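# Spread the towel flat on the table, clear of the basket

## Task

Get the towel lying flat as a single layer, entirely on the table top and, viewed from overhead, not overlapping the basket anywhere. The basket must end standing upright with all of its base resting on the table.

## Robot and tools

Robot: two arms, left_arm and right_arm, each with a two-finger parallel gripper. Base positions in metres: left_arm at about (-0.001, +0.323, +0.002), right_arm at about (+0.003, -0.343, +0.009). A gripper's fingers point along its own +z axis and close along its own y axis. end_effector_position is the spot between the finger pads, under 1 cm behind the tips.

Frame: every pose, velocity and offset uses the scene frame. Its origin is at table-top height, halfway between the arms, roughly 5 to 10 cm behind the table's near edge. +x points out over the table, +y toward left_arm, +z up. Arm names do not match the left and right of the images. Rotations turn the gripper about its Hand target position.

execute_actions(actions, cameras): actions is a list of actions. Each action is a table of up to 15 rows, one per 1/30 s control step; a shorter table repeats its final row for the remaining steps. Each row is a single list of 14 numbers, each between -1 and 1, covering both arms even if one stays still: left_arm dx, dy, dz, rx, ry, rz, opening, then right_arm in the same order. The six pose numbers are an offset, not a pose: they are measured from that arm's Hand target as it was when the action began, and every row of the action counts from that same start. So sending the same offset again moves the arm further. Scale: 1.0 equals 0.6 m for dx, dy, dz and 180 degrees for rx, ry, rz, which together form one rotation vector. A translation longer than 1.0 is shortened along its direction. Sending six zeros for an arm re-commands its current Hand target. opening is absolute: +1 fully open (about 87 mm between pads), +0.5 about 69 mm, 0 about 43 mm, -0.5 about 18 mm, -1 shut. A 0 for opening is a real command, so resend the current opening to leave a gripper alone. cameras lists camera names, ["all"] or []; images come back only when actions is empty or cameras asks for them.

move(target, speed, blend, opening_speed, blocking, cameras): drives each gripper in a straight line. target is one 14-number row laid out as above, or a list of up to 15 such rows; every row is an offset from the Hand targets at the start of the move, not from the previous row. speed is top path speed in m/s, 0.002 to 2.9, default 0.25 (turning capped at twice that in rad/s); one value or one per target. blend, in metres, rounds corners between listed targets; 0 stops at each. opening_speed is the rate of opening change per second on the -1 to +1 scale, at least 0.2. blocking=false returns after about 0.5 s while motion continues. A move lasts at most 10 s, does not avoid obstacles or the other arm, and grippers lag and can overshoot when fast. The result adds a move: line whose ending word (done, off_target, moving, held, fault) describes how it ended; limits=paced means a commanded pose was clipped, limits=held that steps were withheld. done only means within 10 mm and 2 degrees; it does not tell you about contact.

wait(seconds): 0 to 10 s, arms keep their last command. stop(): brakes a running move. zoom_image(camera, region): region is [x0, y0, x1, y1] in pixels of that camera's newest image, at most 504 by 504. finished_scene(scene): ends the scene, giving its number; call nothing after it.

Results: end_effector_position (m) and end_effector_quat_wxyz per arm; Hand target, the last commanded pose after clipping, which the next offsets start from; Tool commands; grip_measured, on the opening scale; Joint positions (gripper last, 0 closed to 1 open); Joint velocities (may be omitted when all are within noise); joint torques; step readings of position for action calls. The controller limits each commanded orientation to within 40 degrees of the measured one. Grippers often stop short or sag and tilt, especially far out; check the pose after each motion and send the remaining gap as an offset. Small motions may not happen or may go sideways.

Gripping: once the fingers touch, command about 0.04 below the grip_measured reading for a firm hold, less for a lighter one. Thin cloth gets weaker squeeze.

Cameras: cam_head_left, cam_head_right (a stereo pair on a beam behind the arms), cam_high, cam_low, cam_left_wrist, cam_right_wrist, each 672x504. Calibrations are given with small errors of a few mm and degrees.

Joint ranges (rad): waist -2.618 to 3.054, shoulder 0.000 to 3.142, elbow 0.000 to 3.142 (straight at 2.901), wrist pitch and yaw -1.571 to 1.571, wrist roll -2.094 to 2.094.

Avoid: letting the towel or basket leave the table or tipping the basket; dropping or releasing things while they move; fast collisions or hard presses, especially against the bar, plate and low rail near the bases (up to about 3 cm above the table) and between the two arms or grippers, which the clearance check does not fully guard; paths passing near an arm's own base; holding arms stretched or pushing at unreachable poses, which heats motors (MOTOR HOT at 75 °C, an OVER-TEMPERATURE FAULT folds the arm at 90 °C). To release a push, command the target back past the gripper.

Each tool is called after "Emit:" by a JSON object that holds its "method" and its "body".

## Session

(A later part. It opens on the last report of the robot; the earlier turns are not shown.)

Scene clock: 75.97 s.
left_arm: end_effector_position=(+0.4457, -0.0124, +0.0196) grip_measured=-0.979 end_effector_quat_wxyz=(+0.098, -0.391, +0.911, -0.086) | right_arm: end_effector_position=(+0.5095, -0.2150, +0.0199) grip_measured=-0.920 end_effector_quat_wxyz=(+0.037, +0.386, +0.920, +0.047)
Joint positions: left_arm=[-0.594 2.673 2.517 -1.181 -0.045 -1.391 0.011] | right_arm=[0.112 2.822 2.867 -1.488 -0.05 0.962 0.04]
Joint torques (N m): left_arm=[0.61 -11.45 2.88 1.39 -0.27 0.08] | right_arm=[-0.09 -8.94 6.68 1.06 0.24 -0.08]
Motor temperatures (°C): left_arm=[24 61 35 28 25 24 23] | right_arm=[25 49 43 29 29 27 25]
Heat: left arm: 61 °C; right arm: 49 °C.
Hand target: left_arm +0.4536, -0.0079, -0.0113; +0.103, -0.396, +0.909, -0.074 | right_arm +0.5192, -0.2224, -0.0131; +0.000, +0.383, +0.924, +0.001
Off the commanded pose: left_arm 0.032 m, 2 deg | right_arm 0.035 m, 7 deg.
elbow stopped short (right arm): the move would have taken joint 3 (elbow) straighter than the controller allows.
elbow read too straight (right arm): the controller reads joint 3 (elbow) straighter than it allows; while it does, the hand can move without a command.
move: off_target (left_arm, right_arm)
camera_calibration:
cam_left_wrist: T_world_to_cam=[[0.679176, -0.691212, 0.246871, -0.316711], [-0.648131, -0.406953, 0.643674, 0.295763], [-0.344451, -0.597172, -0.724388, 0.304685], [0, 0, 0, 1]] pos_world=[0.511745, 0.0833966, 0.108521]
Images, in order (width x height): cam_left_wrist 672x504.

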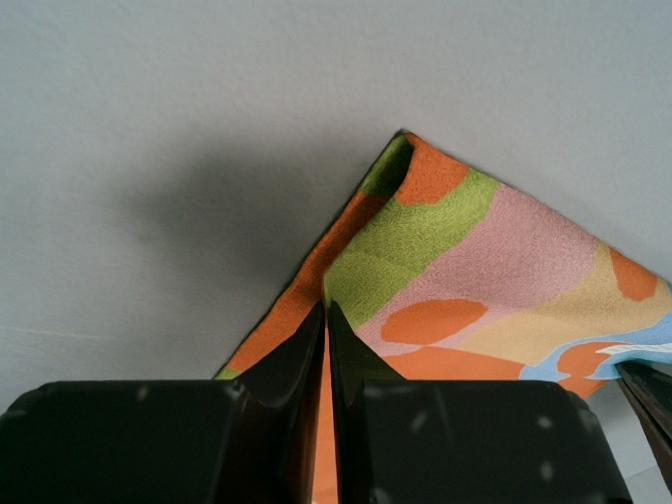

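Emit:
{"method": "move", "body": {"target": [0.036,0.005,0.202,0,0,0,-1,0.026,0.016,0.205,0,0,0,-1], "speed": 0.15, "cameras": ["cam_low","cam_head_left"]}}

Scene clock: 78.17 s.
left_arm: end_effector_position=(+0.4696, -0.0102, +0.0807) grip_measured=-0.995 end_effector_quat_wxyz=(+0.130, -0.403, +0.896, -0.132) | right_arm: end_effector_position=(+0.5231, -0.2118, +0.0913) grip_measured=-0.929 end_effector_quat_wxyz=(+0.101, +0.398, +0.907, +0.089)
Joint positions: left_arm=[-0.565 2.731 2.847 -1.34 -0.045 -1.397 0.003] | right_arm=[0.112 2.682 2.867 -1.474 -0.047 0.999 0.036]
Joint torques (N m): left_arm=[0.88 -18.89 7.38 0.9 -0.16 0.23] | right_arm=[0.2 -16.42 6.65 1.2 0.12 0.09]
Motor temperatures (°C): left_arm=[24 63 35 28 25 24 24] | right_arm=[25 50 43 29 29 27 25]
Heat: left arm: 63 °C; right arm: 50 °C.
Hand target: left_arm +0.4753, -0.0049, +0.1099; +0.103, -0.396, +0.909, -0.074 | right_arm +0.5347, -0.2128, +0.1099; +0.000, +0.383, +0.924, +0.001
Off the commanded pose: left_arm 0.030 m, 8 deg | right_arm 0.022 m, 16 deg.
elbow stopped short (right arm): the move would have taken joint 3 (elbow) straighter than the controller allows.
elbow stopped short (left arm): the move would have taken joint 3 (elbow) straighter than the controller allows.
elbow read too straight (right arm): the controller reads joint 3 (elbow) straighter than it allows; while it does, the hand can move without a command.
move: off_target (left_arm, right_arm)
Images, in order (width x height): cam_head_left 672x504, cam_low 672x504.

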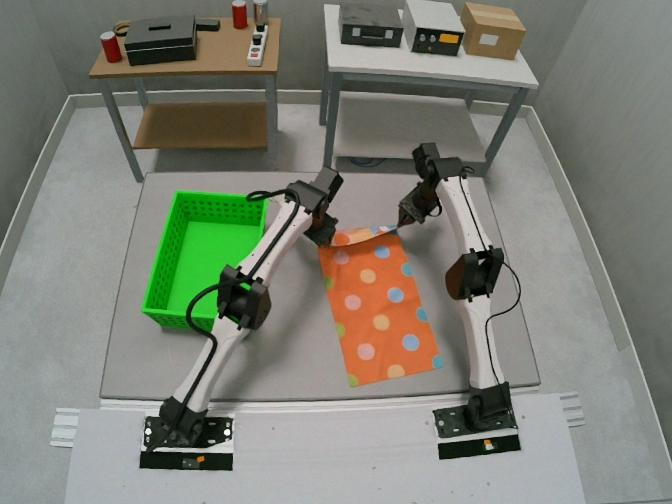

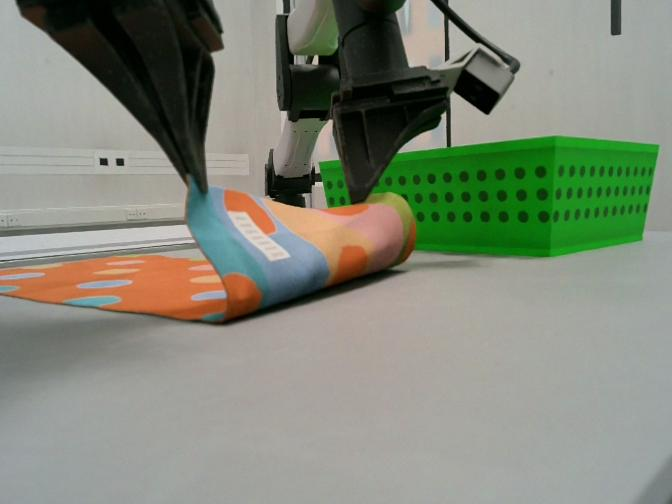

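Emit:
{"method": "move", "body": {"target": [[0.108,0.025,-0.017,-0.02,-0.05,0,-1,0.108,0.022,0,0.025,-0.1,0,-1],[0.2,0.055,-0.167,-0.047,-0.1,0,-1,0.2,0.038,-0.167,0.045,-0.19,0,-1]], "speed": 0.15, "blend": [0.02,0], "cameras": ["cam_low","cam_head_left","cam_high","cam_left_wrist","cam_right_wrist"]}}

Scene clock: 82.50 s.
left_arm: end_effector_position=(+0.5869, +0.0220, +0.0259) grip_measured=-0.995 end_effector_quat_wxyz=(+0.223, -0.393, +0.864, -0.223) | right_arm: end_effector_position=(+0.6501, -0.1884, +0.0302) grip_measured=-0.929 end_effector_quat_wxyz=(+0.269, +0.371, +0.866, +0.202)
Joint positions: left_arm=[-0.427 2.909 2.853 -0.897 -0.017 -1.271 0.003] | right_arm=[0.115 2.887 2.867 -0.852 -0.052 0.999 0.036]
Joint torques (N m): left_arm=[0.98 -13 7.6 1.79 -0.11 0.36] | right_arm=[0.27 -12.07 7.8 2.01 0.04 -0.24]
Motor temperatures (°C): left_arm=[24 66 36 28 25 24 24] | right_arm=[25 52 44 29 29 27 25]
Heat: left arm: 66 °C; right arm: 52 °C.
Hand target: left_arm +0.5952, +0.0280, +0.0097; +0.214, -0.386, +0.874, -0.202 | right_arm +0.6547, -0.1898, +0.0097; +0.245, +0.365, +0.881, +0.177
Off the commanded pose: left_arm 0.019 m, 3 deg | right_arm 0.021 m, 4 deg.
elbow stopped short (left arm): the move would have taken joint 3 (elbow) straighter than the controller allows.
elbow stopped short (right arm): the move would have taken joint 3 (elbow) straighter than the controller allows.
elbow read too straight (right arm): the controller reads joint 3 (elbow) straighter than it allows; while it does, the hand can move without a command.
move: off_target (left_arm, right_arm)
camera_calibration:
cam_left_wrist: T_world_to_cam=[[0.559682, -0.601856, 0.569672, -0.330585], [-0.825464, -0.344125, 0.447423, 0.504856], [-0.0732457, -0.720658, -0.689411, 0.221154], [0, 0, 0, 1]] pos_world=[0.617961, 0.134145, 0.114907]
cam_right_wrist: T_world_to_cam=[[-0.547172, -0.639462, -0.540084, 0.248946], [-0.83429, 0.364587, 0.413566, 0.620424], [-0.0675515, 0.676879, -0.732988, 0.335682], [0, 0, 0, 1]] pos_world=[0.676506, -0.294223, 0.123917]
Images, in order (width x height): cam_head_left 672x504, cam_high 672x504, cam_low 672x504, cam_left_wrist 672x504, cam_right_wrist 672x504.

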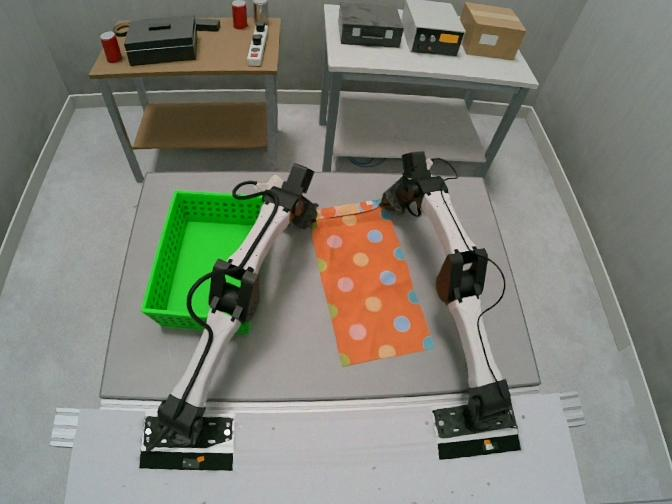

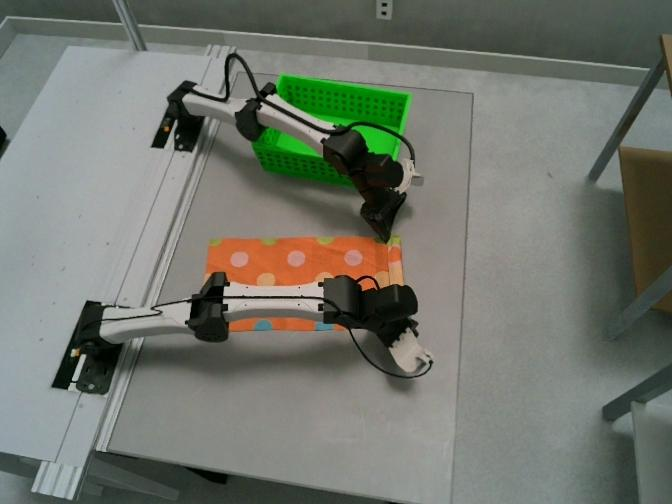

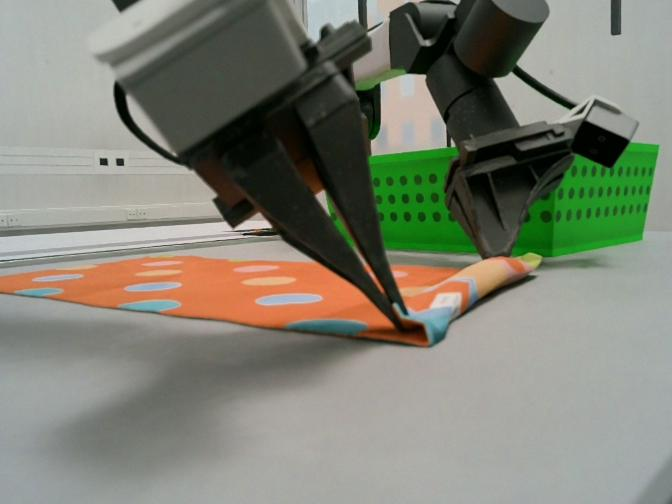

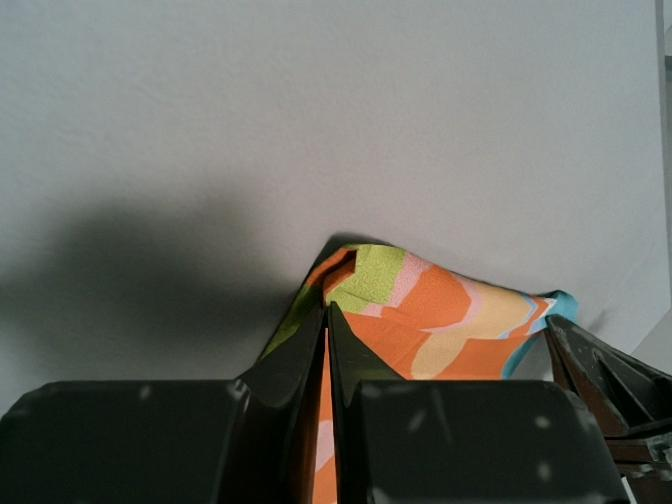

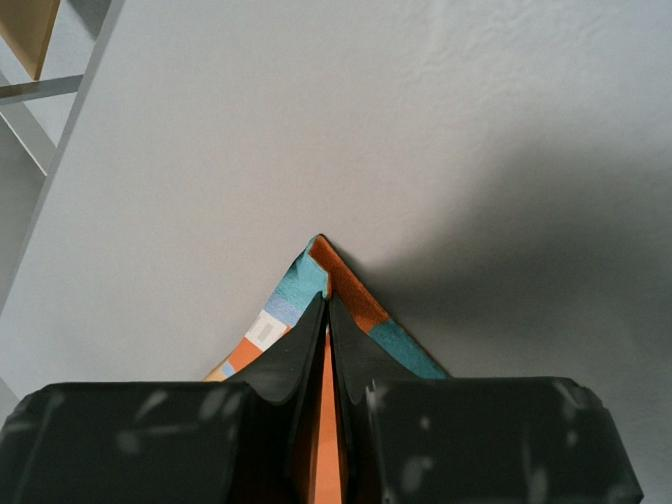

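Emit:
{"method": "move", "body": {"target": [[0,0,0,0,0,0,-1,0,0,0,0,0,0,-0.2],[0,0,0,0,0,0,-1,-0.05,-0.01,0.2,0,0,0.05,-0.2],[0,0,0,0,0,0,-1,-0.78,0.11,0.22,-0.2565,0.0186,0.7737,-0.2],[0,0,0,0,0,0,-1,-0.8045,0.1197,0.117,-0.2565,0.0186,0.7737,-0.2]], "speed": [0.2,0.25,0.7,0.25], "blend": [0,0.03,0.02,0], "cameras": ["cam_head_right","cam_high","cam_right_wrist","cam_low"]}}

Scene clock: 89.97 s.
left_arm: end_effector_position=(+0.5872, +0.0219, +0.0262) grip_measured=-0.995 end_effector_quat_wxyz=(+0.224, -0.393, +0.863, -0.224) | right_arm: end_effector_position=(+0.1695, -0.1206, +0.0807) grip_measured=-0.200 end_effector_quat_wxyz=(+0.014, +0.767, -0.642, -0.006)
Joint positions: left_arm=[-0.427 2.909 2.853 -0.895 -0.017 -1.271 0.003] | right_arm=[0.969 1.728 1.295 -1.148 -0.01 -0.727 0.4]
Joint torques (N m): left_arm=[0.94 -13.12 7.46 1.79 -0.07 0.36] | right_arm=[0.77 -8.05 5.65 0.61 0.03 0.1]
Motor temperatures (°C): left_arm=[24 65 36 29 25 24 24] | right_arm=[25 55 44 29 29 27 25]
Heat: left arm: 65 °C; right arm: 55 °C.
Hand target: left_arm +0.5952, +0.0280, +0.0097; +0.214, -0.386, +0.874, -0.202 | right_arm +0.1720, -0.1180, +0.0798; +0.001, +0.766, -0.642, +0.000
Off the commanded pose: left_arm 0.019 m, 3 deg | right_arm 0.004 m, 2 deg.
elbow stopped short (left arm): the move would have taken joint 3 (elbow) straighter than the controller allows.
elbow stopped short (right arm): the move would have taken joint 3 (elbow) straighter than the controller allows.
move: off_target (left_arm)
camera_calibration:
cam_right_wrist: T_world_to_cam=[[0.985606, 0.168401, -0.0149063, -0.148104], [0.115822, -0.608375, 0.785153, -0.134601], [0.123152, -0.775578, -0.619122, 0.0777428], [0, 0, 0, 1]] pos_world=[0.151988, 0.00334896, 0.151607]
Images, in order (width x height): cam_head_right 672x504, cam_high 672x504, cam_low 672x504, cam_right_wrist 672x504.

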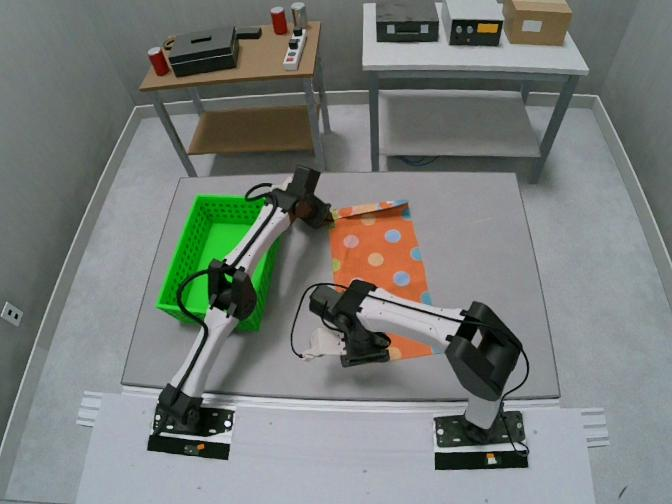

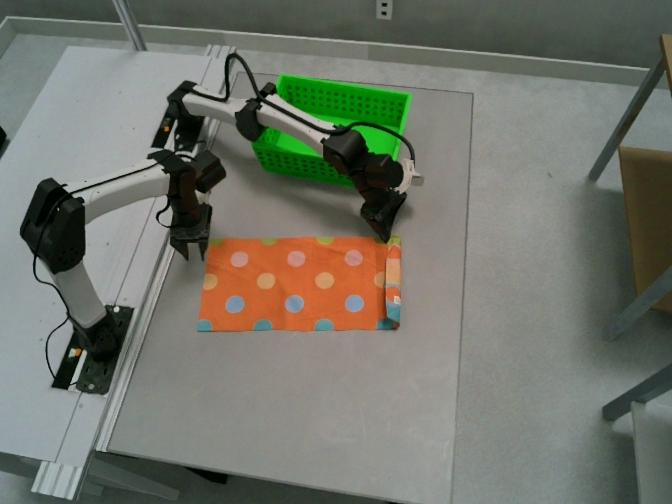

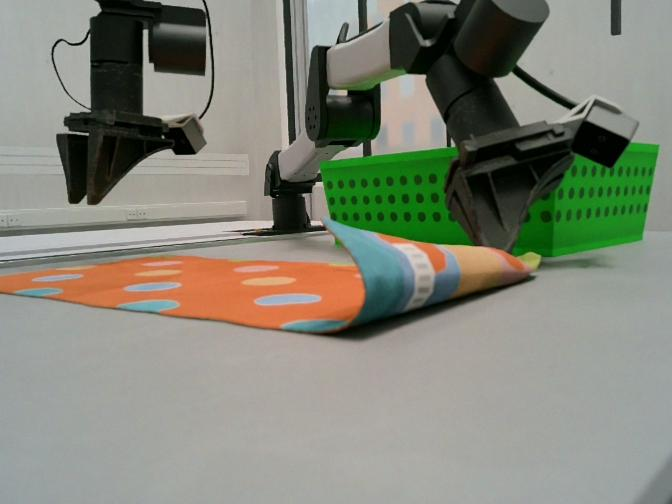

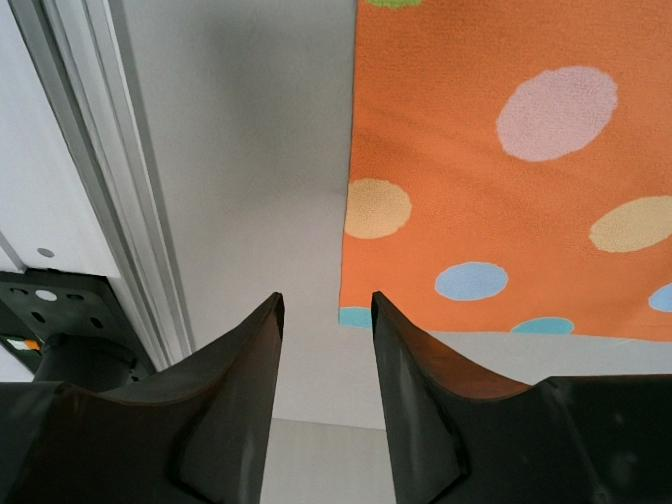

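Emit:
{"method": "move", "body": {"target": [[0,0,0,0,0,0,-1,0.02,0.007,-0.155,0,0,0,-0.2],[0,0,0,0,0,0,-1,0.02,0.007,-0.155,0,0,0,-1],[0,0,0,0,0,0,-1,0.01,0.0,-0.1,0,0,0,-1],[0,0,0,0,0,0,-1,-0.075,-0.016,-0.1,0,0,0,-1]], "speed": [0.15,0.1,0.15,0.1], "blend": [0,0,0.003,0], "opening_speed": 1.5, "cameras": ["cam_head_right","cam_high","cam_right_wrist","cam_low"]}}

Scene clock: 94.63 s.
left_arm: end_effector_position=(+0.5857, +0.0196, +0.0265) grip_measured=-0.995 end_effector_quat_wxyz=(+0.219, -0.389, +0.865, -0.228) | right_arm: end_effector_position=(+0.1401, -0.1188, +0.0173) grip_measured=-0.936 end_effector_quat_wxyz=(-0.015, +0.772, -0.635, +0.008)
Joint positions: left_arm=[-0.427 2.909 2.853 -0.895 -0.002 -1.268 0.003] | right_arm=[1.082 1.716 1.015 -0.829 0.029 -0.631 0.032]
Joint torques (N m): left_arm=[0.98 -13.03 7.54 1.78 -0.23 0.37] | right_arm=[1.46 -8.94 4.44 0.1 -0.33 0.26]
Motor temperatures (°C): left_arm=[24 64 36 29 25 24 24] | right_arm=[25 54 43 29 29 27 25]
Heat: left arm: 64 °C; right arm: 54 °C.
Hand target: left_arm +0.5952, +0.0280, +0.0097; +0.214, -0.386, +0.874, -0.202 | right_arm +0.1270, -0.1276, +0.0198; +0.001, +0.766, -0.642, +0.000
Off the commanded pose: left_arm 0.021 m, 3 deg | right_arm 0.016 m, 2 deg.
elbow stopped short (left arm): the move would have taken joint 3 (elbow) straighter than the controller allows.
move: off_target (left_arm, right_arm); target 2's new opening was sent with right_arm's hand 0.030 m and 3 deg from that target
camera_calibration:
cam_right_wrist: T_world_to_cam=[[0.981568, 0.185203, 0.0471664, -0.118858], [0.081358, -0.628248, 0.773748, -0.0776315], [0.172933, -0.755649, -0.631735, 0.039017], [0, 0, 0, 1]] pos_world=[0.116236, 0.00272419, 0.0903217]
Images, in order (width x height): cam_head_right 672x504, cam_high 672x504, cam_low 672x504, cam_right_wrist 672x504.

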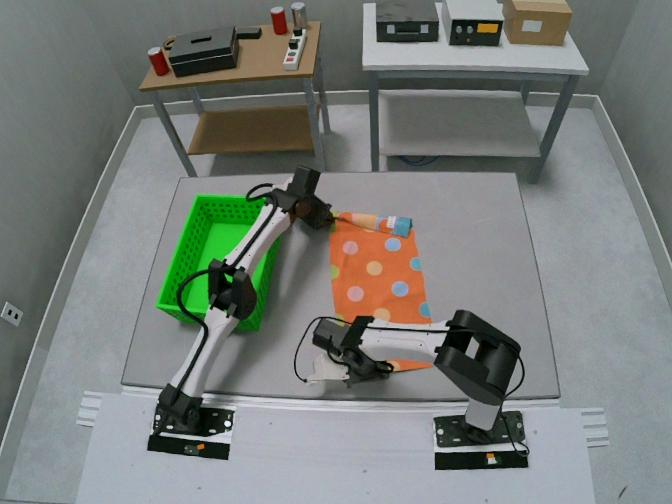

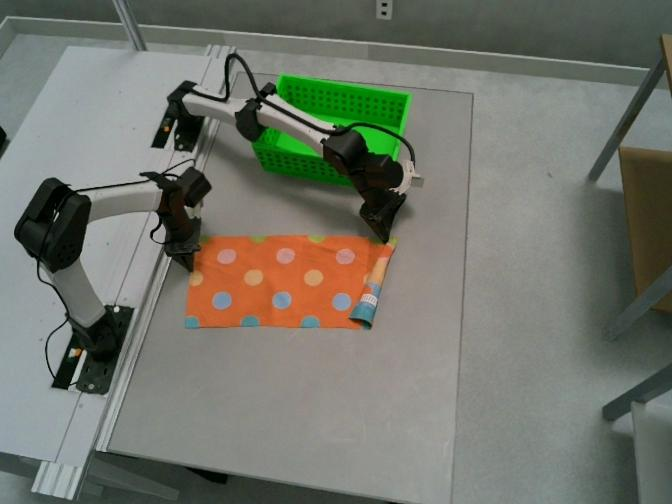

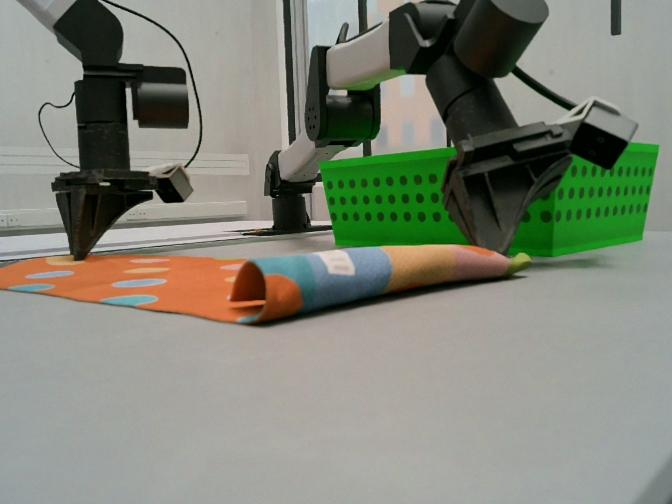

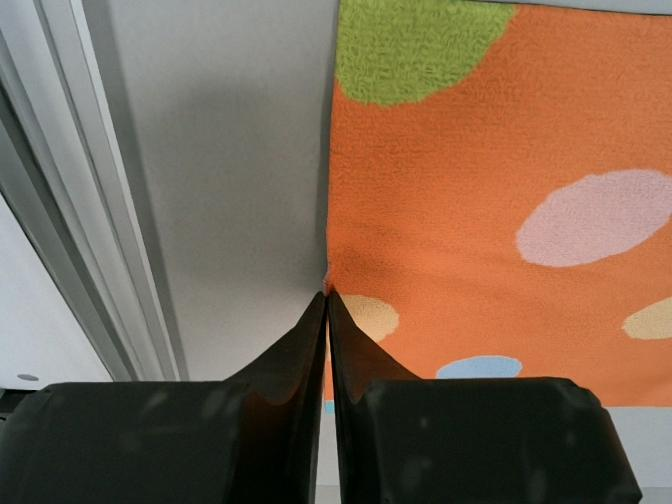

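Emit:
{"method": "execute_actions", "body": {"actions": [], "cameras": ["cam_left_wrist","cam_head_left"]}}

Emit:
{"method": "zoom_image", "body": {"camera": "cam_head_left", "region": [290, 185, 450, 305]}}

Scene clock: 95.00 s.
left_arm: end_effector_position=(+0.5857, +0.0196, +0.0265) grip_measured=-0.995 end_effector_quat_wxyz=(+0.219, -0.389, +0.865, -0.228) | right_arm: end_effector_position=(+0.1400, -0.1188, +0.0173) grip_measured=-0.936 end_effector_quat_wxyz=(-0.015, +0.772, -0.636, +0.008)
Joint positions: left_arm=[-0.427 2.909 2.853 -0.895 -0.002 -1.268 0.003] | right_arm=[1.082 1.716 1.015 -0.829 0.029 -0.63 0.032]
Joint velocities: within noise
Joint torques (N m): left_arm=[1.05 -13.08 7.65 1.76 -0.23 0.35] | right_arm=[1.36 -9.03 4.25 0.12 -0.35 0.23]
Motor temperatures (°C): left_arm=[24 64 36 29 25 24 24] | right_arm=[25 54 43 29 29 27 25]
Heat: left arm: 64 °C; right arm: 54 °C.
Hand target: left_arm +0.5952, +0.0280, +0.0097; +0.214, -0.386, +0.874, -0.202 | right_arm +0.1270, -0.1276, +0.0198; +0.001, +0.766, -0.642, +0.000
Tool commands: left_gripper/opening=-1.0 right_gripper/opening=-1.0
Off the commanded pose: left_arm 0.021 m, 3 deg | right_arm 0.016 m, 2 deg.
camera_calibration:
cam_left_wrist: T_world_to_cam=[[0.55442, -0.602621, 0.573991, -0.328681], [-0.828007, -0.329965, 0.453351, 0.503888], [-0.0838021, -0.726616, -0.681914, 0.225809], [0, 0, 0, 1]] pos_world=[0.618373, 0.132272, 0.114203]
Images, in order (width x height): cam_head_left 672x504, cam_left_wrist 672x504.

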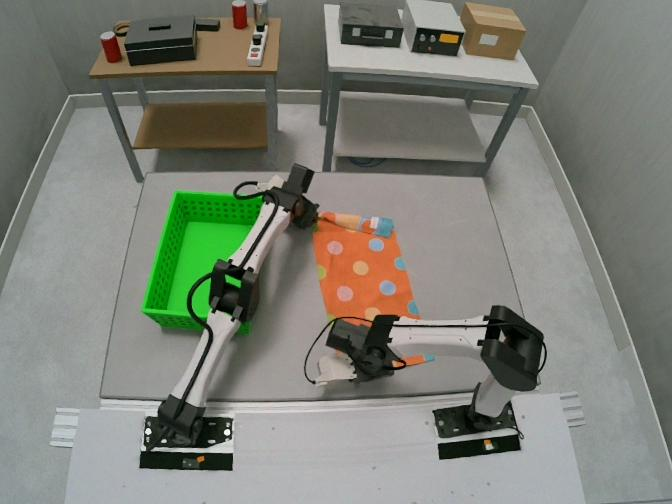

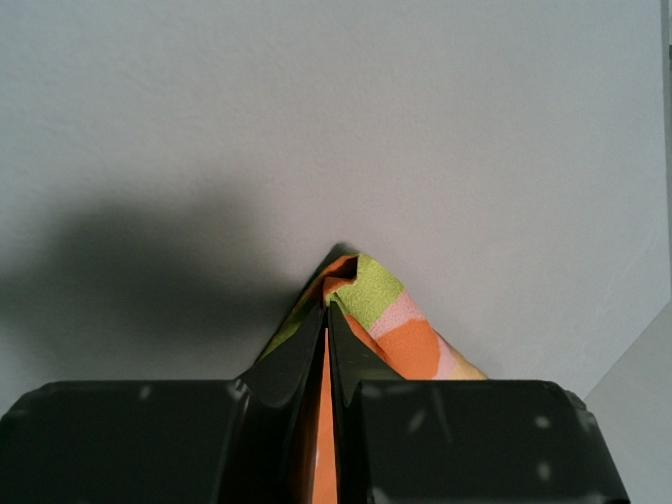

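Scaled by 3.150 from the camera's 672x504 image, which has a finer 960x720 frame.

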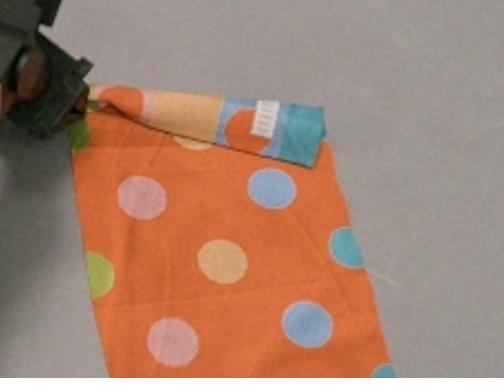

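Emit:
{"method": "move", "body": {"target": [[-0.042,-0.005,0.125,0,0,0,-1,-0.033,0,0,0,0,0,-1],[0.0,0,0.08,0,0,0,-1,-0.033,0,0,0,0,0,-1],[0.02,0.0,-0.016,0,0,0,-1,-0.033,0,0,0,0,0,-1]], "speed": [0.12,0.12,0.1], "blend": [0,0.02,0], "cameras": ["cam_head_right","cam_left_wrist","cam_low"]}}

Emit:
{"method": "zoom_image", "body": {"camera": "cam_head_right", "region": [300, 185, 460, 305]}}

Scene clock: 99.30 s.
left_arm: end_effector_position=(+0.5951, +0.0171, +0.0249) grip_measured=-0.995 end_effector_quat_wxyz=(+0.230, -0.387, +0.859, -0.243) | right_arm: end_effector_position=(+0.1166, -0.1224, +0.0158) grip_measured=-0.936 end_effector_quat_wxyz=(-0.007, +0.770, -0.638, +0.011)
Joint positions: left_arm=[-0.423 2.926 2.859 -0.845 0.003 -1.268 0.002] | right_arm=[1.153 1.691 0.976 -0.833 0.033 -0.552 0.032]
Joint torques (N m): left_arm=[1.21 -12.23 7.16 1.98 -0.24 0.35] | right_arm=[0.84 -8.94 4.94 0.07 -0.35 0.09]
Motor temperatures (°C): left_arm=[24 65 36 30 25 24 24] | right_arm=[25 54 43 28 28 27 25]
Heat: left arm: 65 °C; right arm: 54 °C.
Hand target: left_arm +0.6073, +0.0281, +0.0003; +0.214, -0.386, +0.874, -0.202 | right_arm +0.1072, -0.1276, +0.0198; +0.001, +0.766, -0.642, +0.000
Off the commanded pose: left_arm 0.030 m, 5 deg | right_arm 0.012 m, 2 deg.
elbow stopped short (left arm): the move would have taken joint 3 (elbow) straighter than the controller allows.
move: off_target (left_arm, right_arm); blend cut to 0.0184 m at target 2
camera_calibration:
cam_left_wrist: T_world_to_cam=[[0.534298, -0.591539, 0.603827, -0.323485], [-0.843095, -0.321407, 0.431148, 0.520966], [-0.060967, -0.739445, -0.670451, 0.210008], [0, 0, 0, 1]] pos_world=[0.624865, 0.131377, 0.111516]
Images, in order (width x height): cam_head_right 672x504, cam_low 672x504, cam_left_wrist 672x504.

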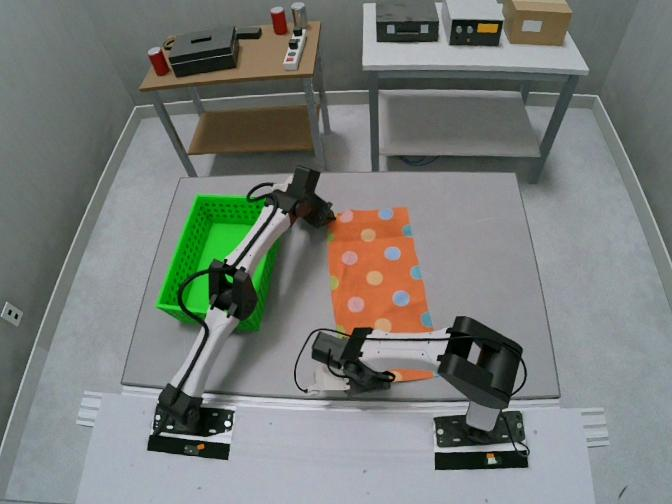

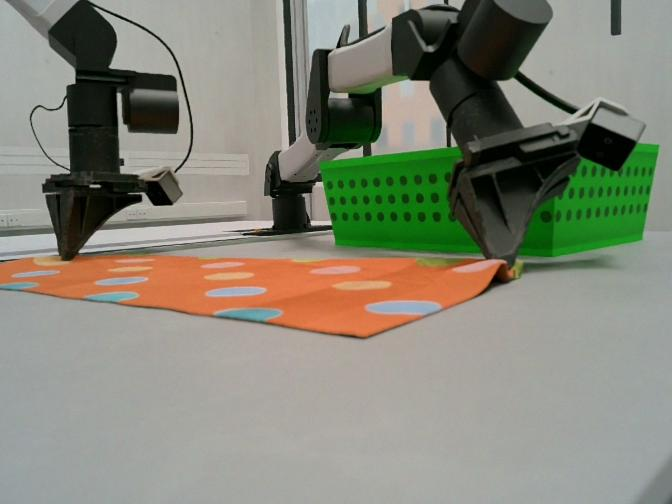

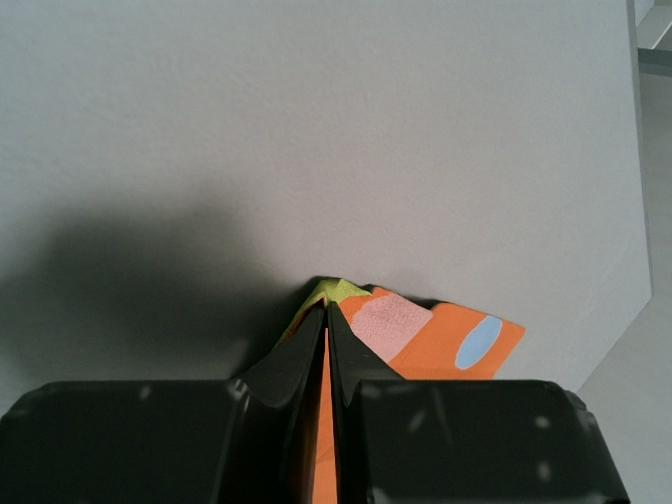

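Scaled by 3.150 from the camera's 672x504 image, which has a finer 960x720 frame.

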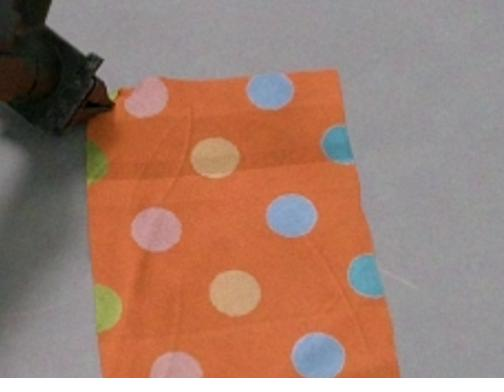

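Emit:
{"method": "move", "body": {"target": [[0,0,0,0,0,0,-0.4,0,0,0,0,0,0,-0.4],[-0.01,0.03,0.15,0,0,0,-0.4,0,0.02,0.15,0,0,0,-0.4],[-0.3,0.3,0.4,0,0,0,-0.4,-0.05,-0.1,0.3,0,0,0,-0.4]], "speed": [0.1,0.15,0.4], "blend": [0,0.02,0], "cameras": ["cam_head_right","cam_left_wrist","cam_low","cam_high","cam_head_left"]}}

Emit:
{"method": "zoom_image", "body": {"camera": "cam_head_right", "region": [310, 185, 470, 305]}}

Emit:
{"method": "zoom_image", "body": {"camera": "cam_high", "region": [170, 215, 420, 345]}}

Emit:
{"method": "zoom_image", "body": {"camera": "cam_low", "region": [0, 220, 560, 350]}}

Scene clock: 103.43 s.
left_arm: end_effector_position=(+0.4205, +0.2102, +0.2354) grip_measured=-0.400 end_effector_quat_wxyz=(+0.197, -0.402, +0.874, -0.187) | right_arm: end_effector_position=(+0.0824, -0.1867, +0.1915) grip_measured=-0.400 end_effector_quat_wxyz=(-0.033, +0.768, -0.639, +0.000)
Joint positions: left_arm=[-0.134 1.874 1.955 -1.139 0.119 -1.023 0.3] | right_arm=[1.203 1.283 1.322 -1.533 0.033 -0.5 0.3]
Joint torques (N m): left_arm=[0.1 -10.56 5.04 1.87 0.11 0.29] | right_arm=[0.96 -4.16 9.07 0.15 -0.26 0.1]
Motor temperatures (°C): left_arm=[24 67 36 30 25 24 24] | right_arm=[25 53 43 28 28 27 25]
Heat: left arm: 67 °C; right arm: 53 °C.
Hand target: left_arm +0.4273, +0.2080, +0.2403; +0.214, -0.386, +0.874, -0.202 | right_arm +0.0772, -0.1876, +0.1998; +0.001, +0.766, -0.642, +0.000
Off the commanded pose: left_arm 0.009 m, 3 deg | right_arm 0.010 m, 4 deg.
elbow stopped short (left arm): the move would have taken joint 3 (elbow) straighter than the controller allows.
joint sent to its limit (right arm) — joint 4 (wrist pitch), lower limit. The joint targets are off in orientation, not in position.
move: off_target (left_arm, right_arm)
camera_calibration:
cam_left_wrist: T_world_to_cam=[[0.610946, -0.617405, 0.495536, -0.244328], [-0.782015, -0.373175, 0.499193, 0.314245], [-0.123283, -0.692496, -0.71081, 0.509151], [0, 0, 0, 1]] pos_world=[0.457785, 0.319005, 0.326114]
Images, in order (width x height): cam_head_left 672x504, cam_head_right 672x504, cam_high 672x504, cam_low 672x504, cam_left_wrist 672x504.

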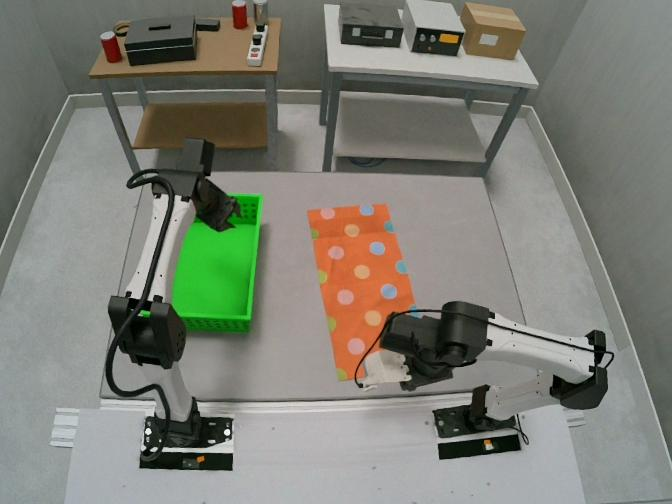

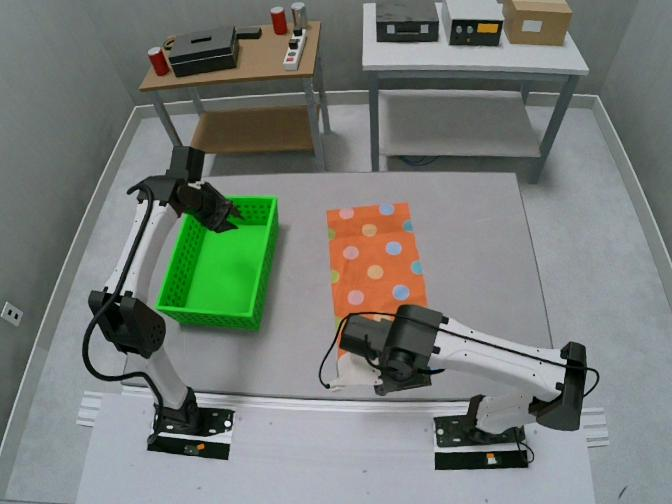

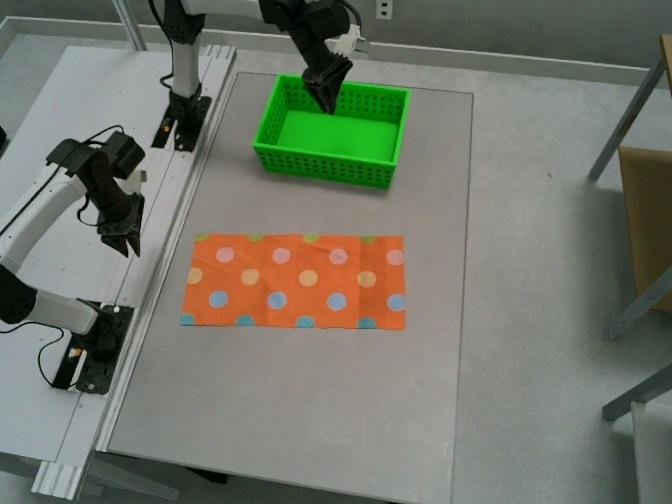

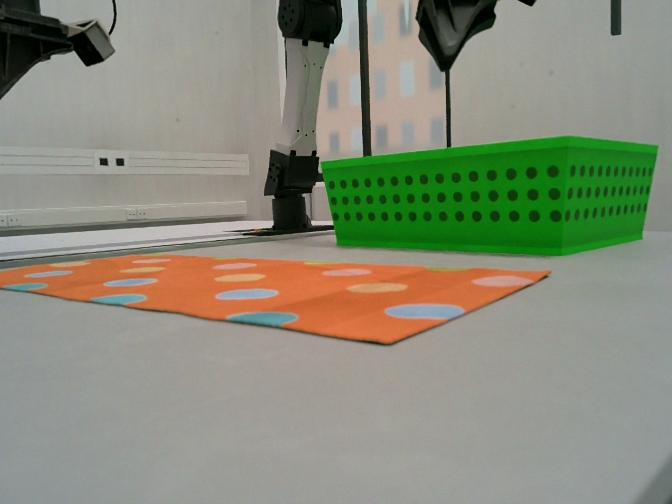

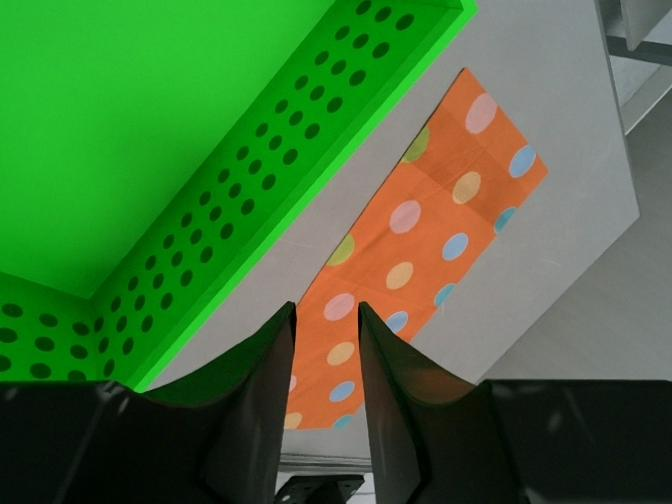

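Scaled by 3.150 from the camera's 672x504 image, which has a finer 960x720 frame.

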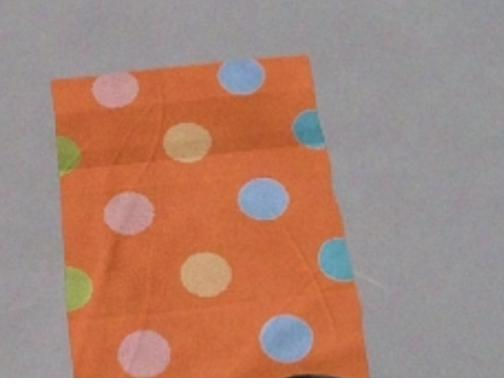

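Scaled by 2.016 from the camera's 672x504 image, which has a finer 960x720 frame.

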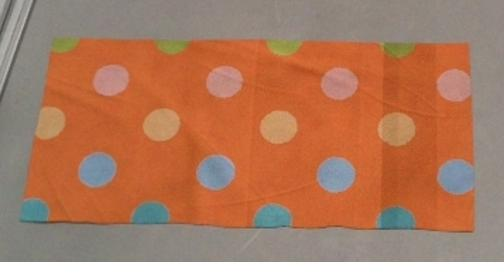

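Region (0, 220, 560, 350) is 560x130 pixels. A region can be at most 504 by 504 pixels.

Emit:
{"method": "finished_scene", "body": {"scene": 2}}

The scene is finished: the task was done.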